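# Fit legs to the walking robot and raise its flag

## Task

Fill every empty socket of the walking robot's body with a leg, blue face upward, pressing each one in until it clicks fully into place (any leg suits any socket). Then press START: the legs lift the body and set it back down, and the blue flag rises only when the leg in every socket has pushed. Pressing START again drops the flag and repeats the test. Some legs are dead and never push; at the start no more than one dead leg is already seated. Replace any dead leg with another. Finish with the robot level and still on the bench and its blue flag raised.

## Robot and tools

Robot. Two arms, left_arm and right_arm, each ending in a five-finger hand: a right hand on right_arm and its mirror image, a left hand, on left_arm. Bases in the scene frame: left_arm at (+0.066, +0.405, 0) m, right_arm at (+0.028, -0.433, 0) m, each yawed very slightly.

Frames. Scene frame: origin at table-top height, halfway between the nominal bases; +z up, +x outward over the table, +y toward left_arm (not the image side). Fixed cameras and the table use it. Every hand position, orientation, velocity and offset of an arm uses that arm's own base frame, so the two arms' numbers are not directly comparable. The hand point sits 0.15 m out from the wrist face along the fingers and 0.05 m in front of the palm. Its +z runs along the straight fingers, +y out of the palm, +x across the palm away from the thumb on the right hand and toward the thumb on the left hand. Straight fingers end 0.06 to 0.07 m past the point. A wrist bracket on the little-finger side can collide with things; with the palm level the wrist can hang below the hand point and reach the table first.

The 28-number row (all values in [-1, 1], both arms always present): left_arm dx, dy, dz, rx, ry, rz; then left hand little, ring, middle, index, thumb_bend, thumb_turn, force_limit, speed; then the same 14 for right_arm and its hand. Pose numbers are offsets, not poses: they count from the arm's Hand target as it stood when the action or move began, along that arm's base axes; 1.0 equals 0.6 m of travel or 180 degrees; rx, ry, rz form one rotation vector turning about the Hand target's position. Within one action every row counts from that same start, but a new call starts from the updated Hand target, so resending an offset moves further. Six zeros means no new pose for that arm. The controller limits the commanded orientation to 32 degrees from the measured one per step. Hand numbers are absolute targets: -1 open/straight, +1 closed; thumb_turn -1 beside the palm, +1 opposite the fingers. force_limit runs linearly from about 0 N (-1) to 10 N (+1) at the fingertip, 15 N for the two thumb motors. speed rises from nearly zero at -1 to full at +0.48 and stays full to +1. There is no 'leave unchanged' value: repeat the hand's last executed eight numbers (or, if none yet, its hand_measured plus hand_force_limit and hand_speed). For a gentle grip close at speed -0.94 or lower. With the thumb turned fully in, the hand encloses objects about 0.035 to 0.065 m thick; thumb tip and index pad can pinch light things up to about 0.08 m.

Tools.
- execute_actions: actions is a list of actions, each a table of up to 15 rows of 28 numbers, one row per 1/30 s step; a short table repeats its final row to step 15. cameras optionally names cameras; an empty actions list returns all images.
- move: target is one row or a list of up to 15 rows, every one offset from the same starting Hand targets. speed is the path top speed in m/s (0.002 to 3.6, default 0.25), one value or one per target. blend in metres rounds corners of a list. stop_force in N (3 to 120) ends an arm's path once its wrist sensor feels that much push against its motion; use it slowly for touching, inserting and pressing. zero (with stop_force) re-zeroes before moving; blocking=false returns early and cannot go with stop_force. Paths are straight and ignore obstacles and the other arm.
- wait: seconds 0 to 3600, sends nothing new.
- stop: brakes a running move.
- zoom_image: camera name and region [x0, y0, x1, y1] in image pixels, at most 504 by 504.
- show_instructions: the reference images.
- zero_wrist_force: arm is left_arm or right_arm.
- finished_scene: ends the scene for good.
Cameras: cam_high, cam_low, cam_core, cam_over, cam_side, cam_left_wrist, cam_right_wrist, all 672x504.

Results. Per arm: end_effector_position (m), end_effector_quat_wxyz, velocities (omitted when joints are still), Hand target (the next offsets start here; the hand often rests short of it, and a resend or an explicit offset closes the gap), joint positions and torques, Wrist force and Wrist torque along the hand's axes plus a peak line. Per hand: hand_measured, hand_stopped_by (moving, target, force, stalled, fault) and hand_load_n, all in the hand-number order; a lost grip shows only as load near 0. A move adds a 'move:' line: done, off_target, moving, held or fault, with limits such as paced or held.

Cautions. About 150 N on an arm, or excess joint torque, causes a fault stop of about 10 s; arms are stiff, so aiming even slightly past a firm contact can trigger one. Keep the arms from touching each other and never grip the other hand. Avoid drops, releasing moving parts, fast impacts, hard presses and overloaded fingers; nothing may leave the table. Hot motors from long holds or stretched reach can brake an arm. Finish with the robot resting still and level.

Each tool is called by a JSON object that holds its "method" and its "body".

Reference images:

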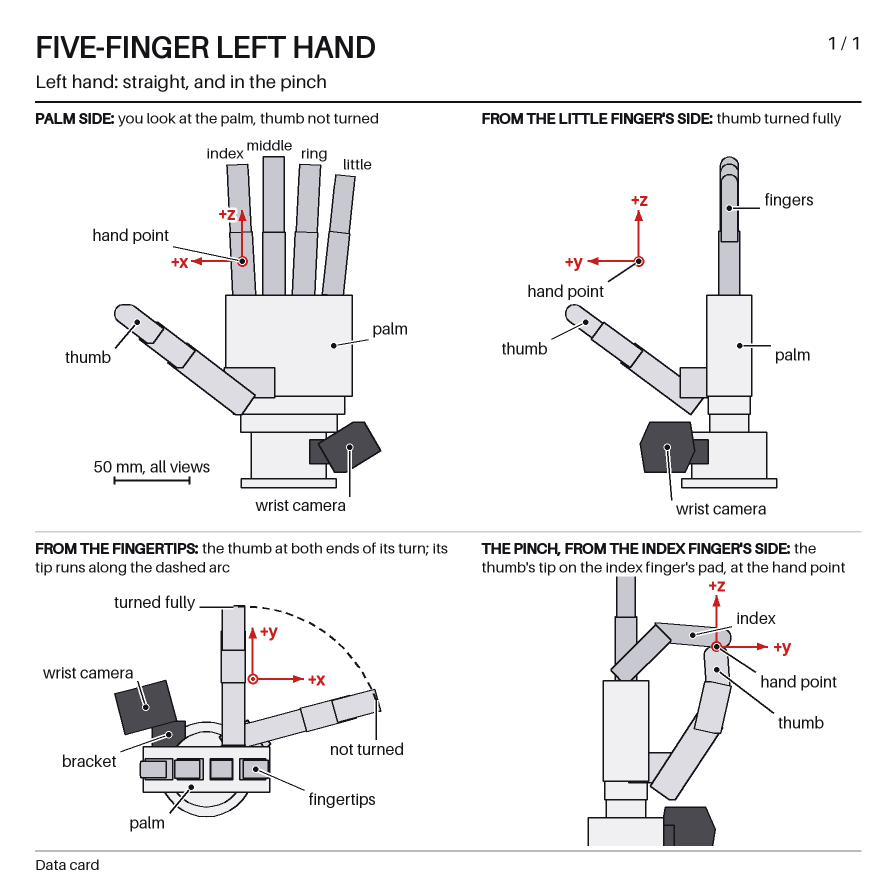

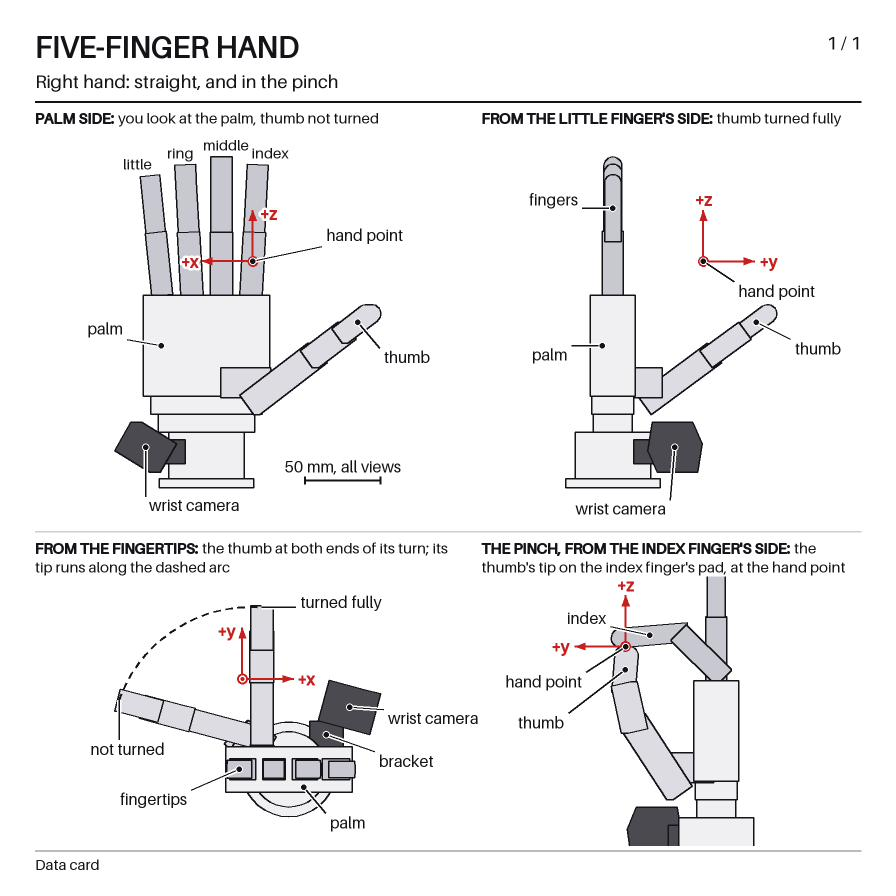

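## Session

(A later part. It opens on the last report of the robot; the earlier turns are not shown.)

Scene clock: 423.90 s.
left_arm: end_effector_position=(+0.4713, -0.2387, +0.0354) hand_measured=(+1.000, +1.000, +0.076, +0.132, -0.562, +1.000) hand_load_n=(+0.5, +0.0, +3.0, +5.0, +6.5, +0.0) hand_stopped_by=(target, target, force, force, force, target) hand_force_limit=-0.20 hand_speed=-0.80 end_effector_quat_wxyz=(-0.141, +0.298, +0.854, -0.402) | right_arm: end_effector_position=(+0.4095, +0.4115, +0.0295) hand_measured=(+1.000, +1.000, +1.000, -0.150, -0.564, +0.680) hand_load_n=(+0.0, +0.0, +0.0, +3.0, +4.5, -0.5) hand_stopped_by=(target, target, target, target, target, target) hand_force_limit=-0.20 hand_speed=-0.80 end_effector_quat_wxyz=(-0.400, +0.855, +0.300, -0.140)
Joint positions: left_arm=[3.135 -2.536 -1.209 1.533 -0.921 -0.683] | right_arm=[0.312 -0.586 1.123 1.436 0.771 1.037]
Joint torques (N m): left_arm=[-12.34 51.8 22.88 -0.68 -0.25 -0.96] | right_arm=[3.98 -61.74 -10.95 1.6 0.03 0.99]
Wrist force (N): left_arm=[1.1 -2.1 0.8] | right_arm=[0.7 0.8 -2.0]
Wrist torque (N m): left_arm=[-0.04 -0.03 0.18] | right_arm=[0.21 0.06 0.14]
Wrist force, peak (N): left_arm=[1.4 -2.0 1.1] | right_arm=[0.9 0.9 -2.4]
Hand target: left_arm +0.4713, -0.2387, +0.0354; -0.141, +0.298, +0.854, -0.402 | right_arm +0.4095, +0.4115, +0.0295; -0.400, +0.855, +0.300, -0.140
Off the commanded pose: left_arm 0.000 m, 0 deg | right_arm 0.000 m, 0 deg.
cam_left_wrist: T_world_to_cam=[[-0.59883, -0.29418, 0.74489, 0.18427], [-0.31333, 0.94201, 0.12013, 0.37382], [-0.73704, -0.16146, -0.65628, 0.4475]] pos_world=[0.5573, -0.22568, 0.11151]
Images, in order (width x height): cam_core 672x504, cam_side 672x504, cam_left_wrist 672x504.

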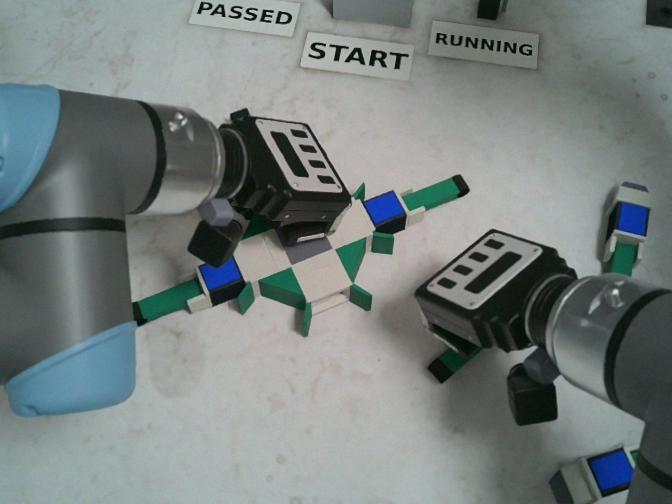

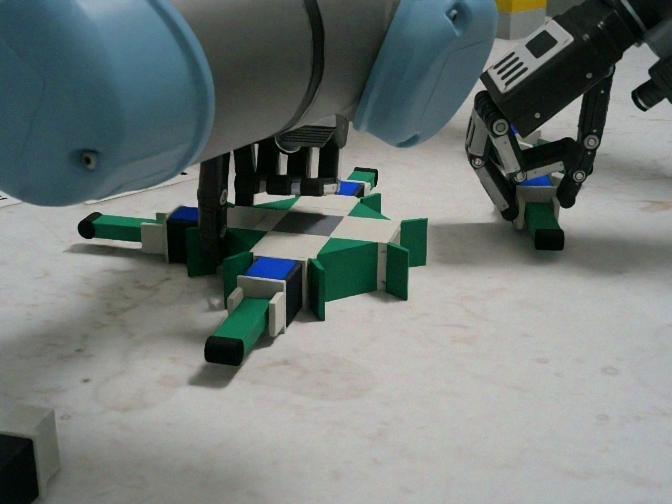

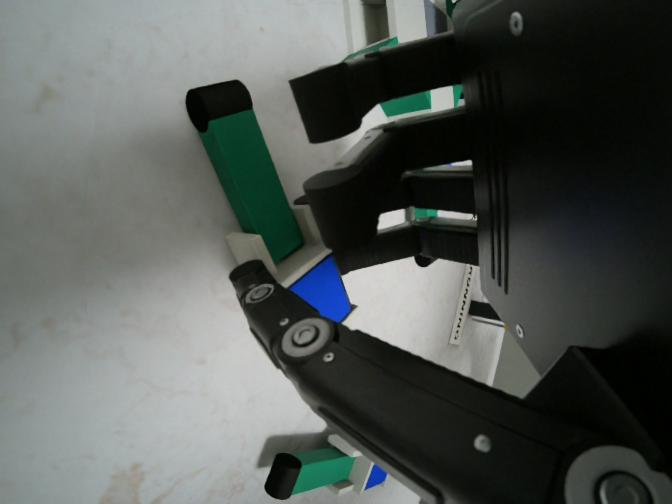

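{"method": "move", "body": {"target": [[0.004,-0.005,0.02,0,0,0.02,1,1,0.35,0.35,-0.56,1,-0.2,-0.8,0,0,0,0,0,0,1,1,1,-0.15,-0.56,0.68,-0.2,-0.8],[0.09,-0.108,0.037,0,0,0.24,1,1,0.35,0.35,-0.56,1,-0.2,-0.8,0,0,0,0,0,0,1,1,1,-0.15,-0.56,0.68,-0.2,-0.8],[0.1428,-0.1732,0.005,0,0,0.4039,1,1,0.35,0.35,-0.56,1,-0.2,-0.8,0,0,0,0,0,0,1,1,1,-0.15,-0.56,0.68,-0.2,-0.8]], "speed": [0.25, 0.5, 0.5], "blend": [0.01, 0.04, 0], "cameras": ["cam_core", "cam_left_wrist", "cam_side"]}}

Scene clock: 427.63 s.
left_arm: end_effector_position=(+0.5568, -0.3427, +0.0385) hand_measured=(+1.000, +1.000, +0.076, +0.132, -0.562, +1.000) hand_load_n=(+0.5, +0.0, +3.0, +4.5, +7.0, -0.5) hand_stopped_by=(target, target, force, force, force, target) hand_force_limit=-0.20 hand_speed=-0.80 end_effector_quat_wxyz=(+0.125, -0.266, +0.865, -0.407) end_effector_velocity=(+0.000, +0.001, +0.000) end_effector_angular_velocity=(+0.001, +0.003, +0.006) | right_arm: end_effector_position=(+0.4095, +0.4115, +0.0295) hand_measured=(+1.000, +1.000, +1.000, -0.150, -0.564, +0.680) hand_load_n=(+0.0, +0.0, +0.0, +3.5, +4.5, -0.5) hand_stopped_by=(target, target, target, target, target, target) hand_force_limit=-0.20 hand_speed=-0.80 end_effector_quat_wxyz=(-0.400, +0.855, +0.300, -0.140)
Joint positions: left_arm=[3.015 -2.214 -1.45 2.767 -0.955 -2.516] | right_arm=[0.312 -0.586 1.123 1.436 0.771 1.037]
Joint velocities: left_arm=[0 0 0 0 -0.004 -0.005] | right_arm=[within noise]
Joint torques (N m): left_arm=[9.09 38.36 23.67 -0.07 -0.54 -1.14] | right_arm=[3.62 -61.65 -11.31 1.72 -0.47 0.79]
Wrist force (N): left_arm=[0.3 0.0 1.9] | right_arm=[0.9 0.7 -2.2]
Wrist torque (N m): left_arm=[0.07 0.09 0.08] | right_arm=[0.21 0.04 0.16]
Wrist force, peak (N): left_arm=[0.6 1.1 2.4] | right_arm=[0.7 1.0 -2.4]
Hand target: left_arm +0.5569, -0.3426, +0.0384; +0.125, -0.266, +0.865, -0.407 | right_arm +0.4095, +0.4115, +0.0295; -0.400, +0.855, +0.300, -0.140
Off the commanded pose: left_arm 0.000 m, 0 deg | right_arm 0.000 m, 0 deg.
move: done
cam_left_wrist: T_world_to_cam=[[0.10263, -0.6592, 0.74493, -0.31306], [-0.99257, -0.01871, 0.12019, 0.54721], [-0.06529, -0.75174, -0.65622, -0.0805]] pos_world=[0.57002, -0.25664, 0.11461]
Images, in order (width x height): cam_core 672x504, cam_side 672x504, cam_left_wrist 672x504.

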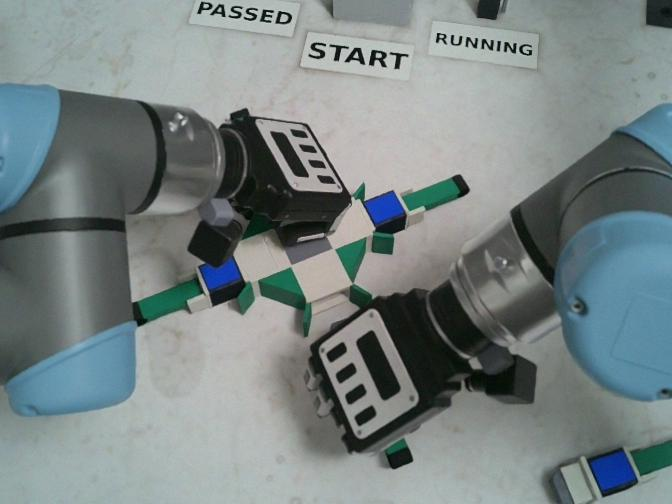

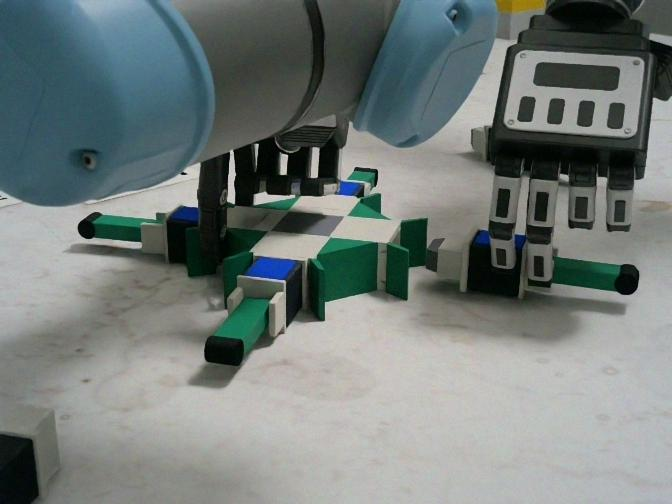

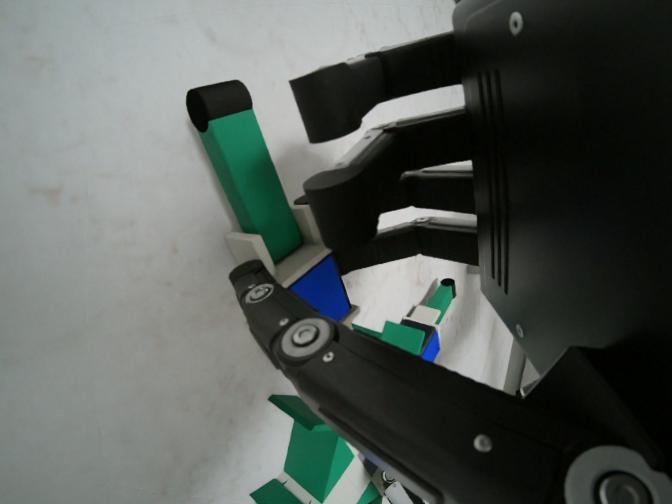

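{"method": "zoom_image", "body": {"camera": "cam_core", "region": [280, 260, 460, 490]}}

{"method": "zoom_image", "body": {"camera": "cam_left_wrist", "region": [170, 70, 370, 350]}}

{"method": "zoom_image", "body": {"camera": "cam_side", "region": [340, 180, 660, 330]}}

Scaled by 2.191.

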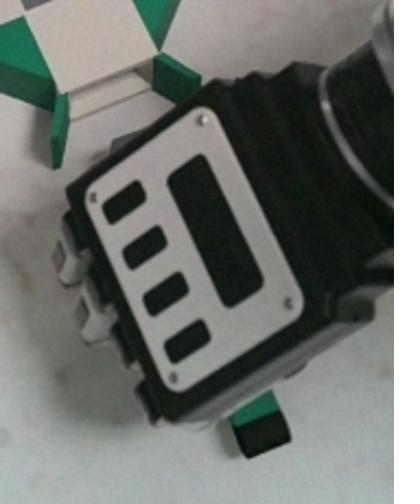

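Scaled by 1.800 from the camera's image (finer frame: 960x720).

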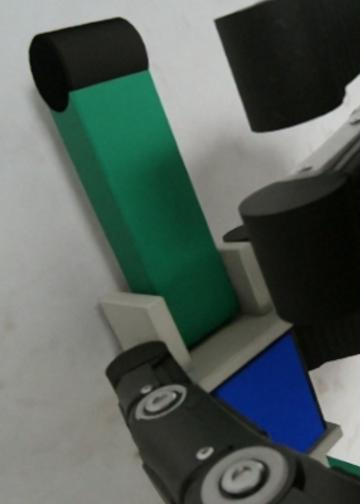

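Scaled by 1.575.

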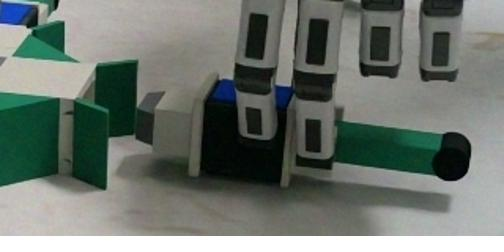

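{"method": "zoom_image", "body": {"camera": "cam_core", "region": [295, 280, 385, 350]}}

{"method": "zoom_image", "body": {"camera": "cam_side", "region": [370, 200, 530, 310]}}

Scaled by 5.600.

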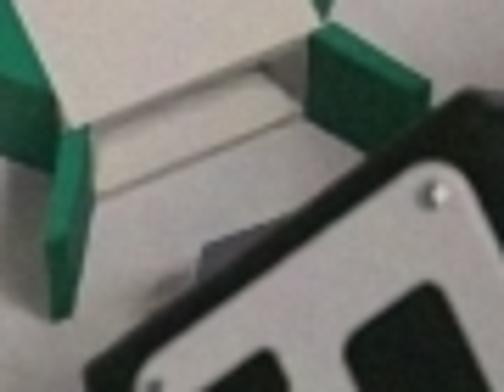

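Scaled by 3.150.

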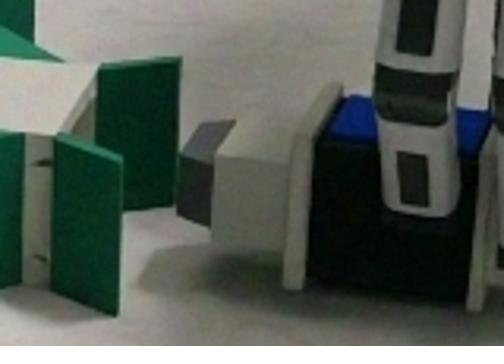

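{"method": "execute_actions", "body": {"actions": [[[-0.0002,0.0003,-0.0002,0,0,0.0014,1,1,0.35,0.35,-0.56,1,-0.2,-0.8,0,0,0,0,0,0,1,1,1,-0.15,-0.56,0.68,-0.2,-0.8],[-0.0005,0.0007,-0.0006,0,0,0.0042,1,1,0.35,0.35,-0.56,1,-0.2,-0.8,0,0,0,0,0,0,1,1,1,-0.15,-0.56,0.68,-0.2,-0.8],[-0.0013,0.0012,-0.0012,0,0,0.0083,1,1,0.35,0.35,-0.56,1,-0.2,-0.8,0,0,0,0,0,0,1,1,1,-0.15,-0.56,0.68,-0.2,-0.8],[-0.0026,0.0012,-0.0017,0,0,0.0118,1,1,0.35,0.35,-0.56,1,-0.2,-0.8,0,0,0,0,0,0,1,1,1,-0.15,-0.56,0.68,-0.2,-0.8],[-0.0043,0.0005,-0.002,0,0,0.0139,1,1,0.35,0.35,-0.56,1,-0.2,-0.8,0,0,0,0,0,0,1,1,1,-0.15,-0.56,0.68,-0.2,-0.8],[-0.0065,-0.001,-0.002,0,0,0.0139,1,1,0.35,0.35,-0.56,1,-0.2,-0.8,0,0,0,0,0,0,1,1,1,-0.15,-0.56,0.68,-0.2,-0.8],[-0.0092,-0.0028,-0.002,0,0,0.0139,1,1,0.35,0.35,-0.56,1,-0.2,-0.8,0,0,0,0,0,0,1,1,1,-0.15,-0.56,0.68,-0.2,-0.8],[-0.0125,-0.0051,-0.002,0,0,0.0139,1,1,0.35,0.35,-0.56,1,-0.2,-0.8,0,0,0,0,0,0,1,1,1,-0.15,-0.56,0.68,-0.2,-0.8],[-0.0162,-0.0075,-0.002,0,0,0.0139,1,1,0.35,0.35,-0.56,1,-0.2,-0.8,0,0,0,0,0,0,1,1,1,-0.15,-0.56,0.68,-0.2,-0.8],[-0.0198,-0.01,-0.002,0,0,0.0139,1,1,0.35,0.35,-0.56,1,-0.2,-0.8,0,0,0,0,0,0,1,1,1,-0.15,-0.56,0.68,-0.2,-0.8],[-0.0235,-0.0125,-0.002,0,0,0.0139,1,1,0.35,0.35,-0.56,1,-0.2,-0.8,0,0,0,0,0,0,1,1,1,-0.15,-0.56,0.68,-0.2,-0.8],[-0.0268,-0.0147,-0.002,0,0,0.0139,1,1,0.35,0.35,-0.56,1,-0.2,-0.8,0,0,0,0,0,0,1,1,1,-0.15,-0.56,0.68,-0.2,-0.8],[-0.0296,-0.0166,-0.002,0,0,0.0139,1,1,0.35,0.35,-0.56,1,-0.2,-0.8,0,0,0,0,0,0,1,1,1,-0.15,-0.56,0.68,-0.2,-0.8],[-0.0314,-0.0178,-0.002,0,0,0.0139,1,1,0.35,0.35,-0.56,1,-0.2,-0.8,0,0,0,0,0,0,1,1,1,-0.15,-0.56,0.68,-0.2,-0.8],[-0.032,-0.0182,-0.002,0,0,0.0139,1,1,0.35,0.35,-0.56,1,-0.2,-0.8,0,0,0,0,0,0,1,1,1,-0.15,-0.56,0.68,-0.2,-0.8]]], "cameras": ["cam_core", "cam_left_wrist", "cam_side"]}}

Scene clock: 433.10 s.
left_arm: end_effector_position=(+0.5377, -0.3536, +0.0372) hand_measured=(+1.000, +1.000, +0.076, +0.132, -0.562, +1.000) hand_load_n=(+0.0, +0.0, +3.0, +4.5, +7.0, -0.5) hand_stopped_by=(target, target, force, force, force, target) hand_force_limit=-0.20 hand_speed=-0.80 end_effector_quat_wxyz=(+0.134, -0.285, +0.859, -0.404) end_effector_velocity=(+0.002, +0.001, +0.000) end_effector_angular_velocity=(+0.001, +0.000, -0.002) | right_arm: end_effector_position=(+0.4095, +0.4115, +0.0295) hand_measured=(+1.000, +1.000, +1.000, -0.150, -0.564, +0.680) hand_load_n=(+0.0, +0.0, +0.0, +3.0, +4.5, -0.5) hand_stopped_by=(target, target, target, target, target, target) hand_force_limit=-0.20 hand_speed=-0.80 end_effector_quat_wxyz=(-0.400, +0.855, +0.300, -0.140)
Joint positions: left_arm=[2.981 -2.169 -1.523 2.835 -1.005 -2.588] | right_arm=[0.312 -0.586 1.123 1.436 0.771 1.037]
Joint velocities: left_arm=[0.003 -0.003 0.006 -0.006 0.003 0.005] | right_arm=[within noise]
Joint torques (N m): left_arm=[11.42 35.47 26 -3.08 2.14 1.63] | right_arm=[3.68 -60.91 -11.24 1.69 -0.87 0.78]
Wrist force (N): left_arm=[0.2 0.3 2.0] | right_arm=[0.5 0.7 -2.2]
Wrist torque (N m): left_arm=[0.12 0.11 0.00] | right_arm=[0.21 0.11 0.13]
Wrist force, peak (N): left_arm=[1.1 0.4 2.2] | right_arm=[0.9 0.9 -2.4]
Hand target: left_arm +0.5377, -0.3535, +0.0372; +0.133, -0.285, +0.859, -0.404 | right_arm +0.4095, +0.4115, +0.0295; -0.400, +0.855, +0.300, -0.140
Off the commanded pose: left_arm 0.000 m, 0 deg | right_arm 0.000 m, 0 deg.
cam_left_wrist: T_world_to_cam=[[0.13139, -0.65414, 0.74488, -0.33114], [-0.99081, -0.06235, 0.12001, 0.51184], [-0.03206, -0.7538, -0.65632, -0.10942]] pos_world=[0.54714, -0.26718, 0.11341]
Images, in order (width x height): cam_core 672x504, cam_side 672x504, cam_left_wrist 672x504.

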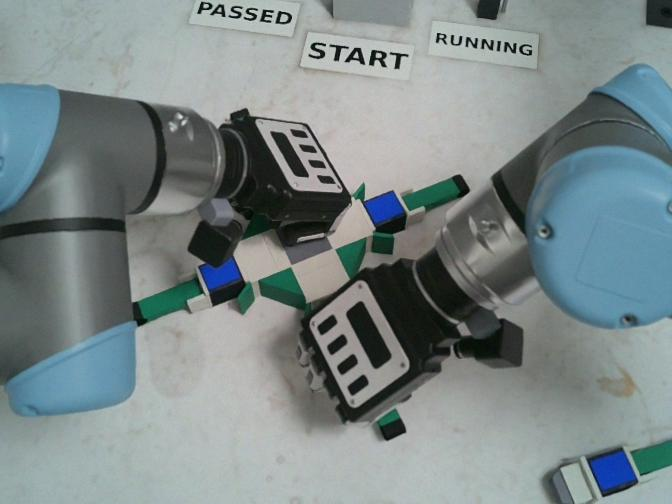

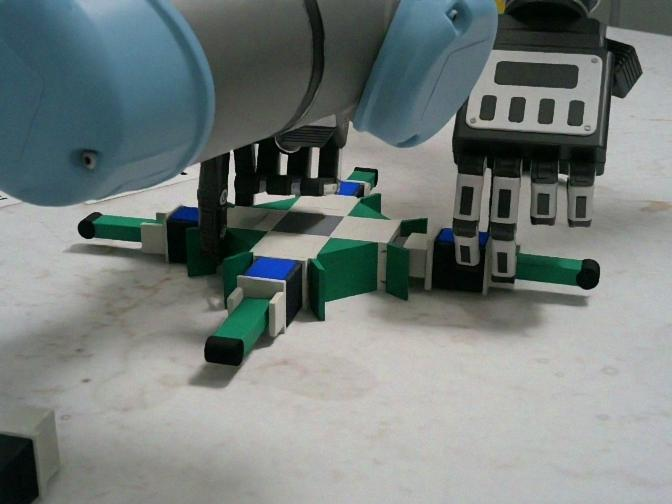

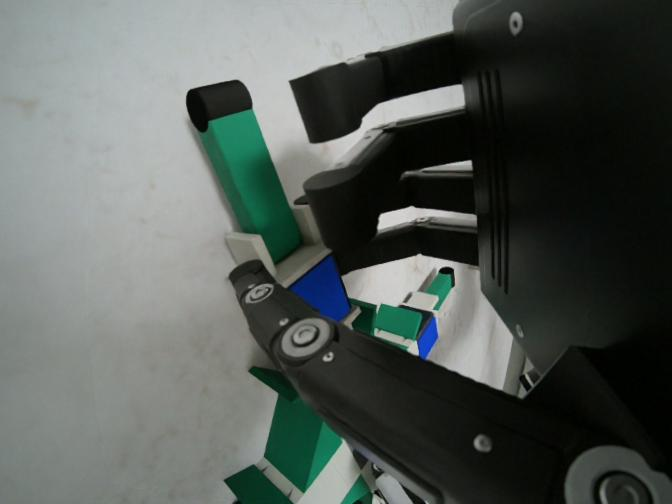

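{"method": "zoom_image", "body": {"camera": "cam_core", "region": [330, 370, 430, 460]}}

{"method": "zoom_image", "body": {"camera": "cam_side", "region": [360, 190, 620, 320]}}

Scaled by 5.040.

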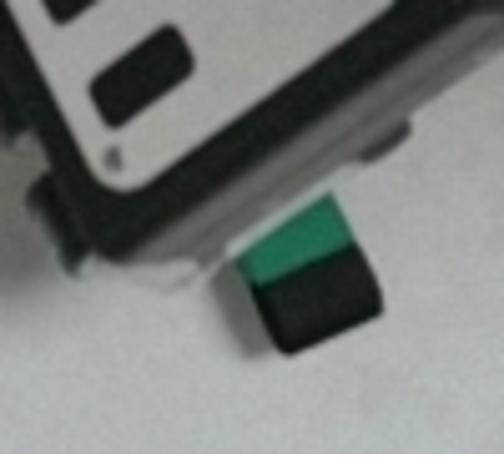

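Scaled by 1.938.

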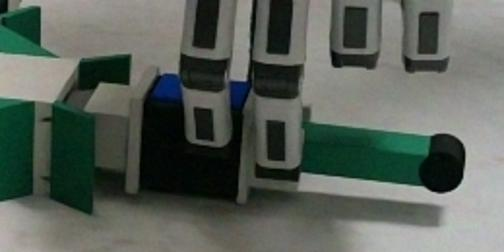

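{"method": "move", "body": {"target": [[-0.0221,-0.0149,0,0,0,0,1,1,0.35,0.35,-0.56,1,-0.2,-0.8,0,0,0,0,0,0,1,1,1,-0.15,-0.56,0.68,-0.2,-0.8],[-0.0394,-0.0265,0,0,0,0,1,1,0.35,0.35,-0.56,1,-0.2,-0.8,0,0,0,0,0,0,1,1,1,-0.15,-0.56,0.68,-0.2,-0.8]], "speed": [0.06, 0.022], "blend": [0.002, 0], "stop_force": 16, "cameras": ["cam_core", "cam_left_wrist", "cam_side"]}}

Scene clock: 436.00 s.
left_arm: end_effector_position=(+0.5141, -0.3694, +0.0372) hand_measured=(+1.000, +1.000, +0.076, +0.132, -0.564, +1.000) hand_load_n=(+0.0, +0.0, +2.5, +4.0, +6.5, -3.0) hand_stopped_by=(target, target, force, force, force, target) hand_force_limit=-0.20 hand_speed=-0.80 end_effector_quat_wxyz=(+0.133, -0.285, +0.859, -0.404) | right_arm: end_effector_position=(+0.4095, +0.4115, +0.0295) hand_measured=(+1.000, +1.000, +1.000, -0.150, -0.564, +0.680) hand_load_n=(+0.0, +0.0, +0.0, +2.0, +2.5, +2.5) hand_stopped_by=(target, target, target, target, target, target) hand_force_limit=-0.20 hand_speed=-0.80 end_effector_quat_wxyz=(-0.400, +0.855, +0.300, -0.140)
Joint positions: left_arm=[2.94 -2.135 -1.577 2.874 -1.031 -2.624] | right_arm=[0.312 -0.586 1.123 1.436 0.771 1.037]
Joint torques (N m): left_arm=[10.11 32.44 24.37 -3.26 1.89 1.22] | right_arm=[3.28 -60.67 -11.2 3.32 -1.3 0.78]
Wrist force (N): left_arm=[-1.4 -2.0 1.2] | right_arm=[-3.9 -0.1 -2.3]
Wrist torque (N m): left_arm=[-0.11 0.04 0.23] | right_arm=[0.15 0.20 0.16]
Wrist force, peak (N): left_arm=[-5.2 -2.3 1.6] | right_arm=[-4.6 -0.4 -2.1]
Hand target: left_arm +0.5141, -0.3694, +0.0372; +0.133, -0.285, +0.859, -0.404 | right_arm +0.4095, +0.4115, +0.0295; -0.400, +0.855, +0.300, -0.140
Off the commanded pose: left_arm 0.000 m, 0 deg | right_arm 0.000 m, 0 deg.
move: done
cam_left_wrist: T_world_to_cam=[[0.13146, -0.65408, 0.74491, -0.33832], [-0.9908, -0.06239, 0.12007, 0.48746], [-0.03206, -0.75384, -0.65627, -0.12217]] pos_world=[0.52353, -0.28298, 0.11331]
Images, in order (width x height): cam_core 672x504, cam_side 672x504, cam_left_wrist 672x504.

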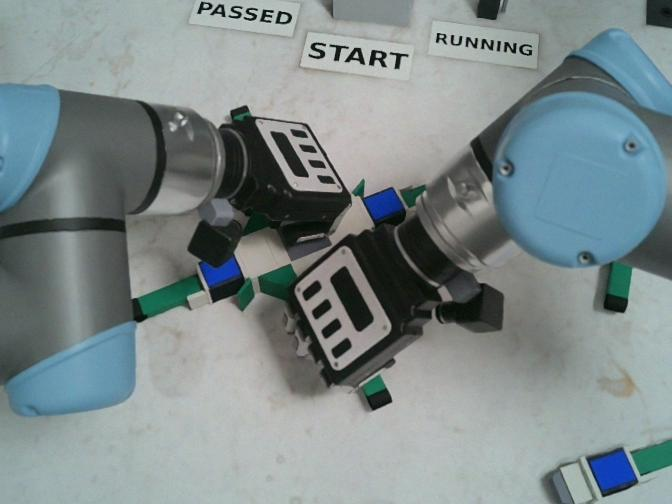

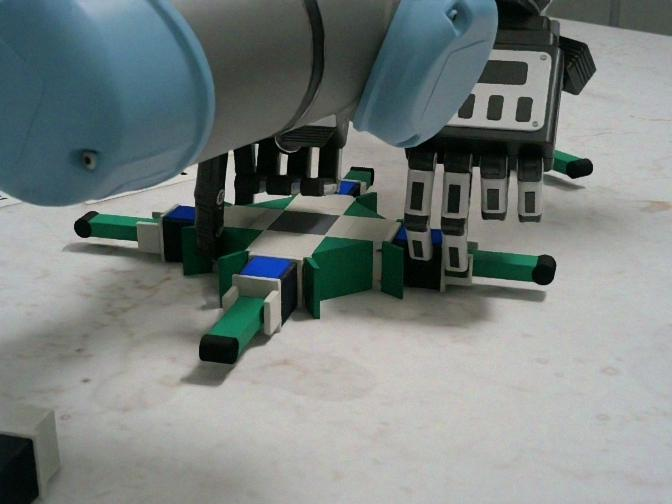

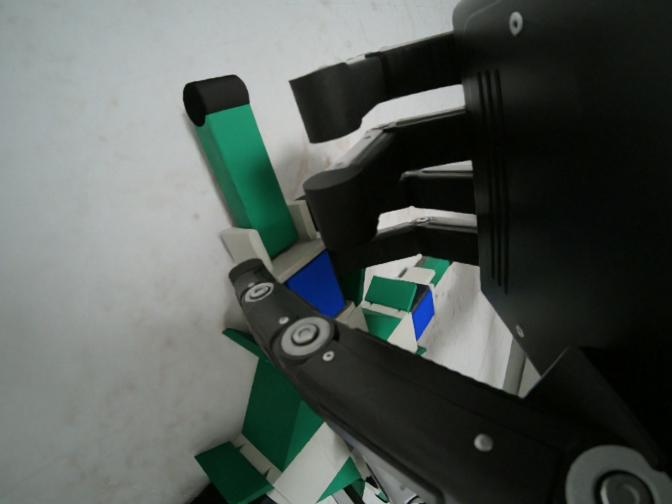

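{"method": "zoom_image", "body": {"camera": "cam_core", "region": [180, 170, 440, 420]}}

{"method": "zoom_image", "body": {"camera": "cam_side", "region": [300, 170, 580, 330]}}

{"method": "zoom_image", "body": {"camera": "cam_left_wrist", "region": [170, 60, 450, 360]}}

Scaled by 1.938.

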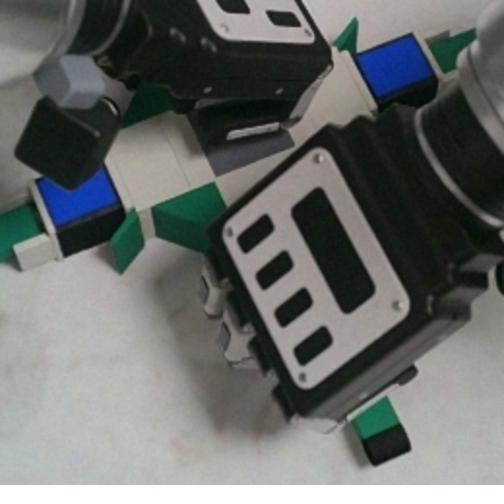

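Scaled by 1.800.

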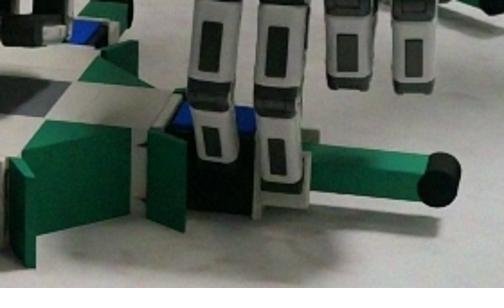

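Scaled by 1.680 from the camera's image (finer frame: 960x720).

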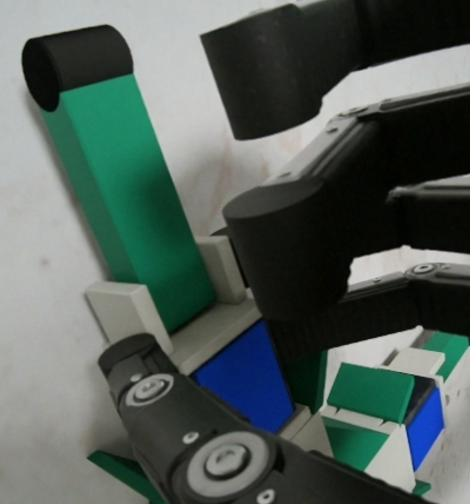

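{"method": "zoom_image", "body": {"camera": "cam_side", "region": [60, 130, 340, 330]}}

{"method": "wait", "body": {"seconds": 0, "cameras": ["cam_right_wrist", "cam_over", "cam_high"]}}

Scaled by 1.800.

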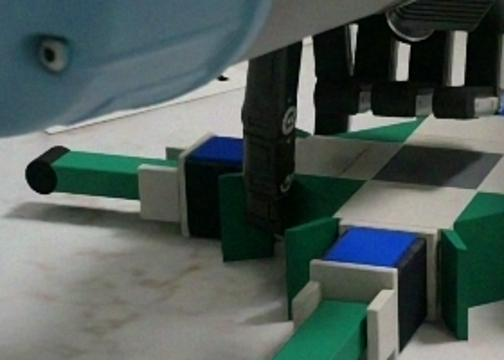

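Scene clock: 441.20 s.
left_arm: end_effector_position=(+0.5141, -0.3694, +0.0372) hand_measured=(+1.000, +1.000, +0.076, +0.132, -0.564, +1.000) hand_load_n=(+0.0, +0.0, +2.5, +4.0, +6.5, -3.0) hand_stopped_by=(target, target, force, force, force, target) hand_force_limit=-0.20 hand_speed=-0.80 end_effector_quat_wxyz=(+0.133, -0.285, +0.859, -0.404) | right_arm: end_effector_position=(+0.4095, +0.4115, +0.0295) hand_measured=(+1.000, +1.000, +1.000, -0.150, -0.564, +0.680) hand_load_n=(+0.0, +0.0, +0.0, +2.5, +3.0, +2.5) hand_stopped_by=(target, target, target, target, target, target) hand_force_limit=-0.20 hand_speed=-0.80 end_effector_quat_wxyz=(-0.400, +0.855, +0.300, -0.140)
Joint positions: left_arm=[2.94 -2.135 -1.577 2.874 -1.031 -2.624] | right_arm=[0.312 -0.586 1.123 1.436 0.771 1.037]
Joint torques (N m): left_arm=[10.33 31.51 24.85 -1.06 0.19 1.32] | right_arm=[3.22 -59.87 -9.94 3.29 -1.54 0.83]
Wrist force (N): left_arm=[-1.4 -1.8 1.0] | right_arm=[-4.1 -0.2 -2.7]
Wrist torque (N m): left_arm=[-0.06 0.04 0.23] | right_arm=[0.17 0.23 0.14]
Wrist force, peak (N): left_arm=[-1.6 -2.2 1.1] | right_arm=[-4.4 -0.2 -2.4]
Hand target: left_arm +0.5141, -0.3694, +0.0372; +0.133, -0.285, +0.859, -0.404 | right_arm +0.4095, +0.4115, +0.0295; -0.400, +0.855, +0.300, -0.140
Off the commanded pose: left_arm 0.000 m, 0 deg | right_arm 0.000 m, 0 deg.
cam_right_wrist: T_world_to_cam=[[0.61489, -0.33478, -0.71403, -0.09733], [-0.32339, -0.93283, 0.15888, 0.51157], [-0.71926, 0.13322, -0.68185, 0.3713]] pos_world=[0.49234, 0.39516, 0.1024]
Images, in order (width x height): cam_high 672x504, cam_over 672x504, cam_right_wrist 672x504.

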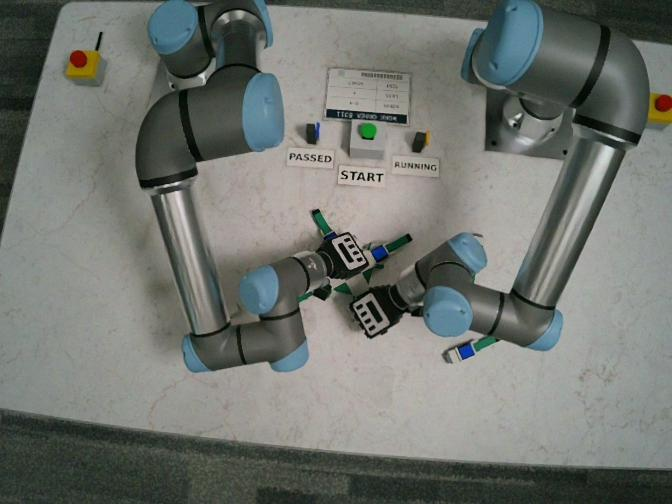

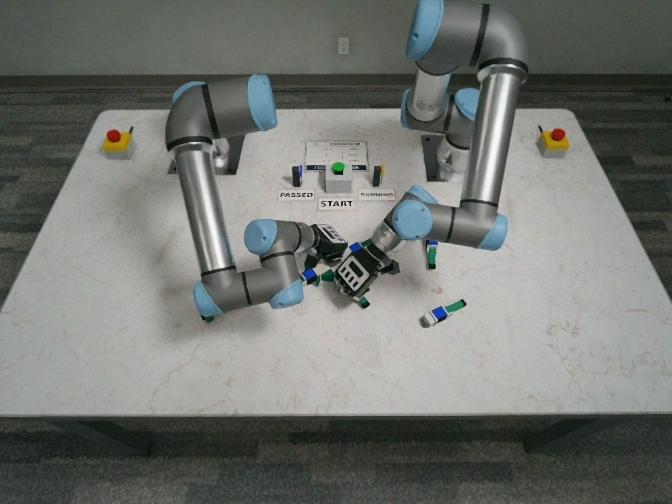

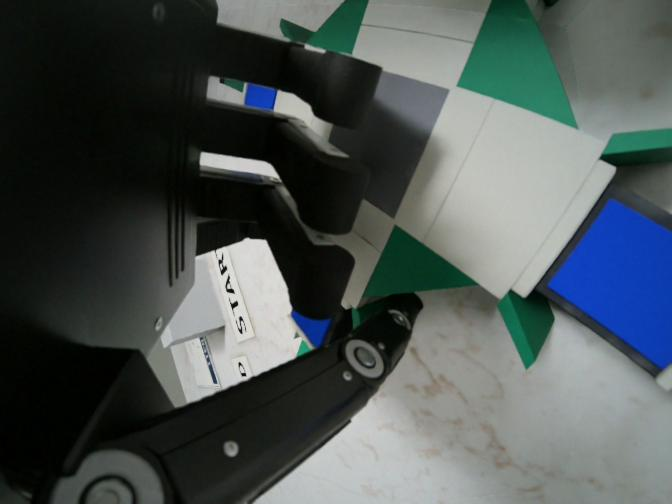

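{"method": "move", "body": {"target": [-0.0124,-0.00845,0,0,0,0,1,1,0.7,0.7,-0.3,1,1,-0.7,0,0,0,0,0,0,1,1,1,-0.15,-0.56,0.68,-0.2,-0.8], "speed": 0.02, "stop_force": 15, "cameras": ["cam_core", "cam_left_wrist", "cam_side", "cam_right_wrist"]}}

Scene clock: 460.60 s.
left_arm: end_effector_position=(+0.5098, -0.3723, +0.0372) hand_measured=(+1.000, +1.000, +0.126, +0.180, -0.546, +1.000) hand_load_n=(+0.0, +0.0, +11.5, +11.0, +21.0, -7.0) hand_stopped_by=(target, target, force, force, force, target) hand_force_limit=1.00 hand_speed=-0.70 end_effector_quat_wxyz=(+0.134, -0.285, +0.859, -0.404) | right_arm: end_effector_position=(+0.4095, +0.4115, +0.0295) hand_measured=(+1.000, +1.000, +1.000, -0.150, -0.564, +0.680) hand_load_n=(+0.0, +0.0, +0.0, +6.0, +4.0, +5.0) hand_stopped_by=(target, target, target, target, target, target) hand_force_limit=-0.20 hand_speed=-0.80 end_effector_quat_wxyz=(-0.400, +0.855, +0.300, -0.140)
Joint positions: left_arm=[2.933 -2.129 -1.586 2.881 -1.037 -2.631] | right_arm=[0.312 -0.586 1.123 1.436 0.771 1.037]
Joint torques (N m): left_arm=[5.95 31.96 21.75 -1.91 1.22 0.49] | right_arm=[4.1 -59.59 -24.04 -1.05 -2.23 -1.8]
Wrist force (N): left_arm=[-6.4 -2.8 1.8] | right_arm=[-10.6 -4.2 -2.0]
Wrist torque (N m): left_arm=[-0.06 -0.15 0.15] | right_arm=[-0.08 0.13 0.08]
Wrist force, peak (N): left_arm=[-16.3 -4.4 2.7] | right_arm=[-17.2 -4.9 -0.4]
Hand target: left_arm +0.5098, -0.3723, +0.0372; +0.134, -0.285, +0.859, -0.404 (not the last commanded pose) | right_arm +0.4095, +0.4115, +0.0295; -0.400, +0.855, +0.300, -0.140
Off the commanded pose: left_arm 0.004 m, 0 deg | right_arm 0.000 m, 0 deg.
move: contact (left_arm)
cam_left_wrist: T_world_to_cam=[[0.13151, -0.65411, 0.74488, -0.33969], [-0.9908, -0.06259, 0.11998, 0.48297], [-0.03186, -0.75381, -0.65632, -0.12458]] pos_world=[0.51924, -0.28588, 0.11331]
cam_right_wrist: T_world_to_cam=[[0.61486, -0.33485, -0.71402, -0.09729], [-0.32344, -0.93281, 0.15893, 0.51158], [-0.71926, 0.13322, -0.68185, 0.3713]] pos_world=[0.49234, 0.39516, 0.1024]
Images, in order (width x height): cam_core 672x504, cam_side 672x504, cam_left_wrist 672x504, cam_right_wrist 672x504.

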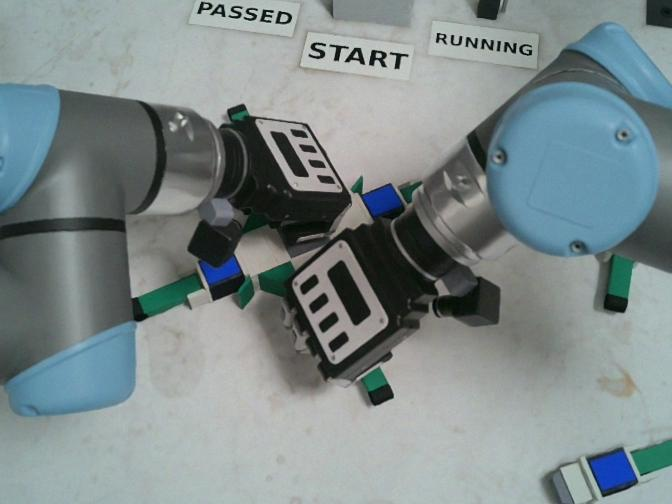

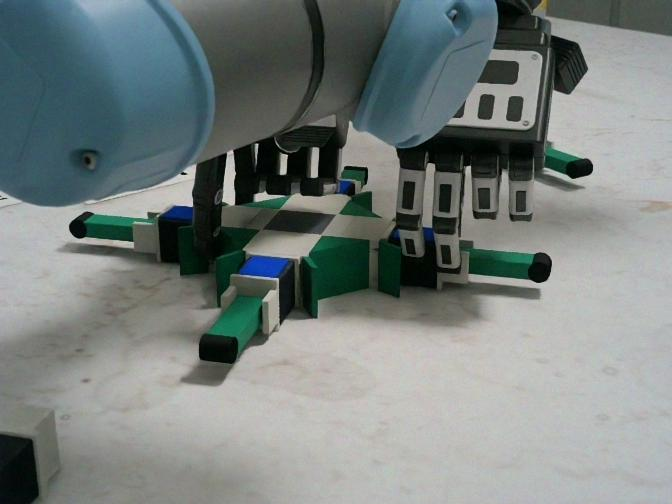

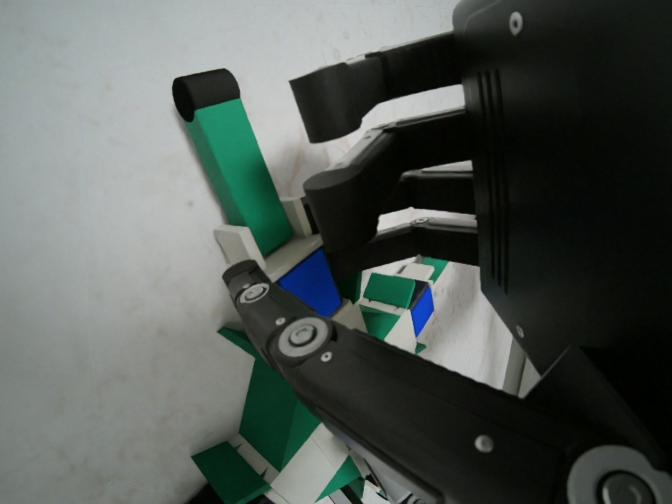

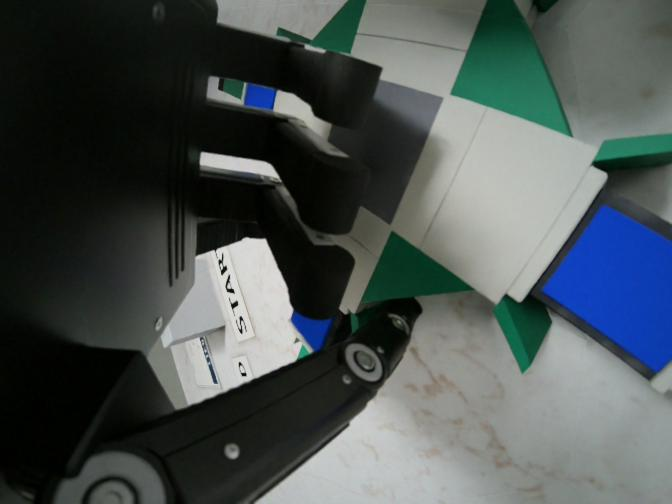

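{"method": "zoom_image", "body": {"camera": "cam_core", "region": [180, 170, 440, 420]}}

{"method": "zoom_image", "body": {"camera": "cam_side", "region": [300, 180, 560, 330]}}

{"method": "zoom_image", "body": {"camera": "cam_left_wrist", "region": [170, 60, 450, 360]}}

Scaled by 1.938.

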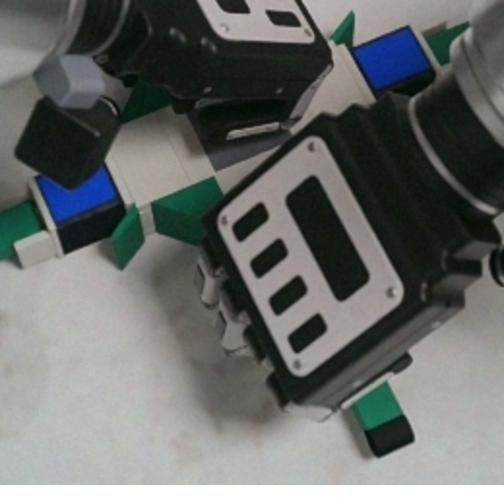

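Scaled by 1.938.

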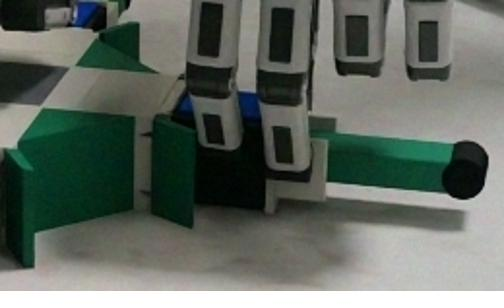

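Scaled by 1.680 from the camera's image (finer frame: 960x720).

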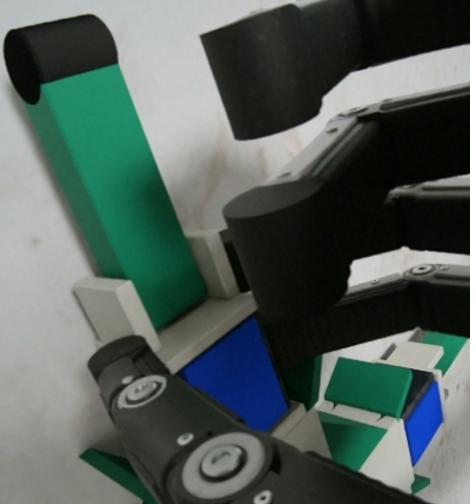

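{"method": "zoom_image", "body": {"camera": "cam_core", "region": [215, 90, 265, 140]}}

{"method": "zoom_image", "body": {"camera": "cam_core", "region": [345, 360, 405, 420]}}

{"method": "zoom_image", "body": {"camera": "cam_core", "region": [350, 170, 440, 230]}}

{"method": "zoom_image", "body": {"camera": "cam_core", "region": [180, 240, 270, 310]}}

Scaled by 10.080.

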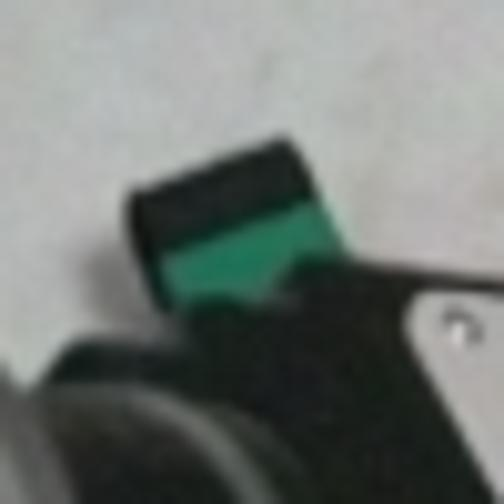

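Scaled by 8.400.

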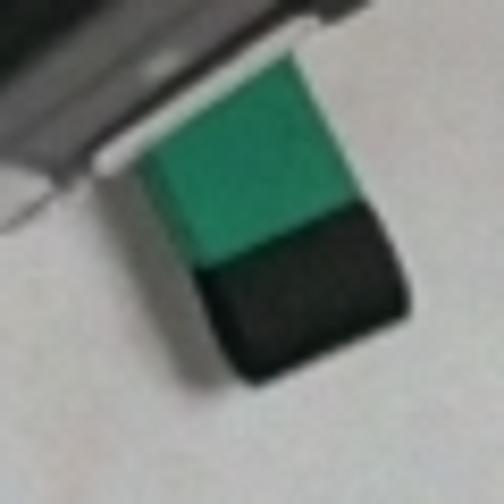

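Scaled by 5.600.

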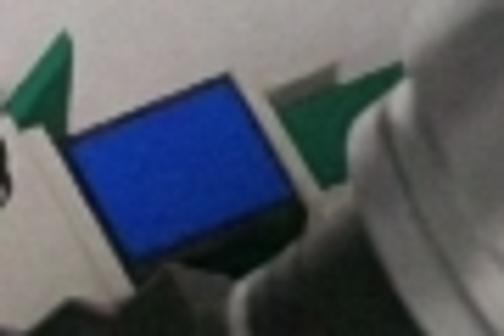

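Scaled by 5.600.

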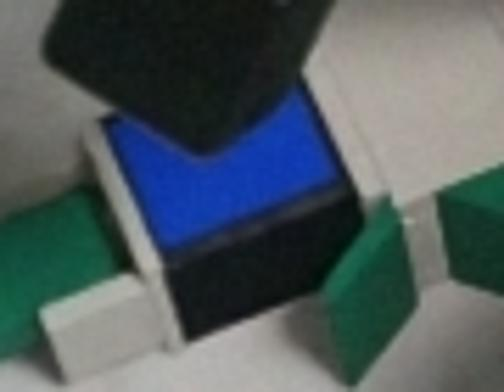

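{"method": "zoom_image", "body": {"camera": "cam_left_wrist", "region": [310, 270, 440, 360]}}

{"method": "zoom_image", "body": {"camera": "cam_side", "region": [350, 200, 450, 310]}}

{"method": "zoom_image", "body": {"camera": "cam_right_wrist", "region": [440, 0, 672, 200]}}

Scaled by 3.877 from the camera's image (finer frame: 960x720).

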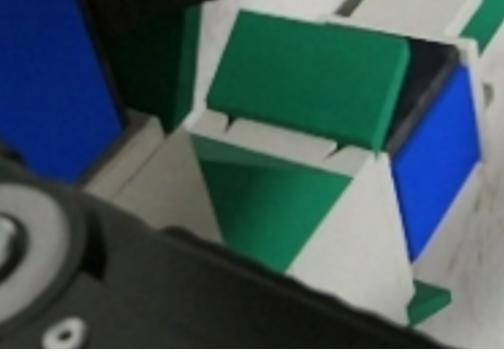

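Scaled by 4.582.

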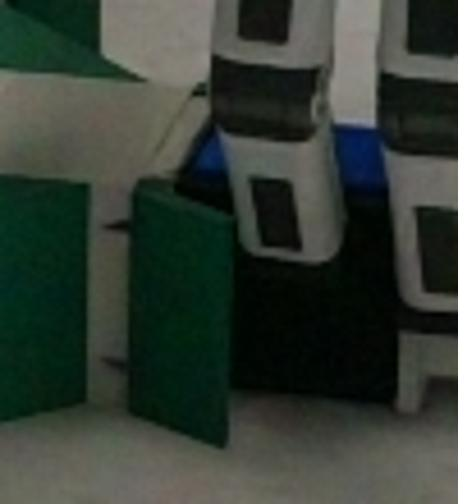

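Scaled by 2.172 from the camera's image (finer frame: 960x720).

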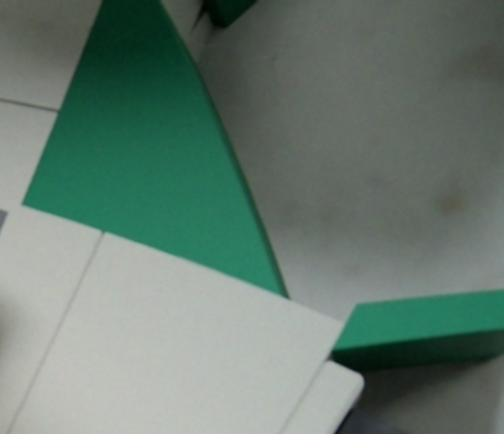

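{"method": "zoom_image", "body": {"camera": "cam_right_wrist", "region": [480, 130, 672, 400]}}

Scaled by 1.867 from the camera's image (finer frame: 960x720).

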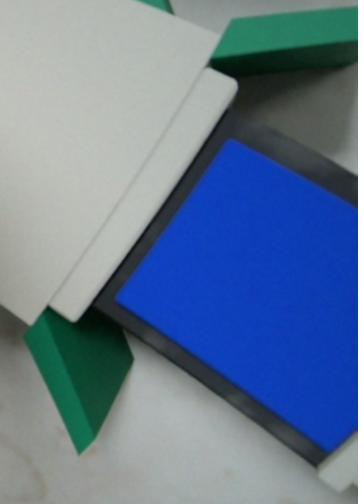

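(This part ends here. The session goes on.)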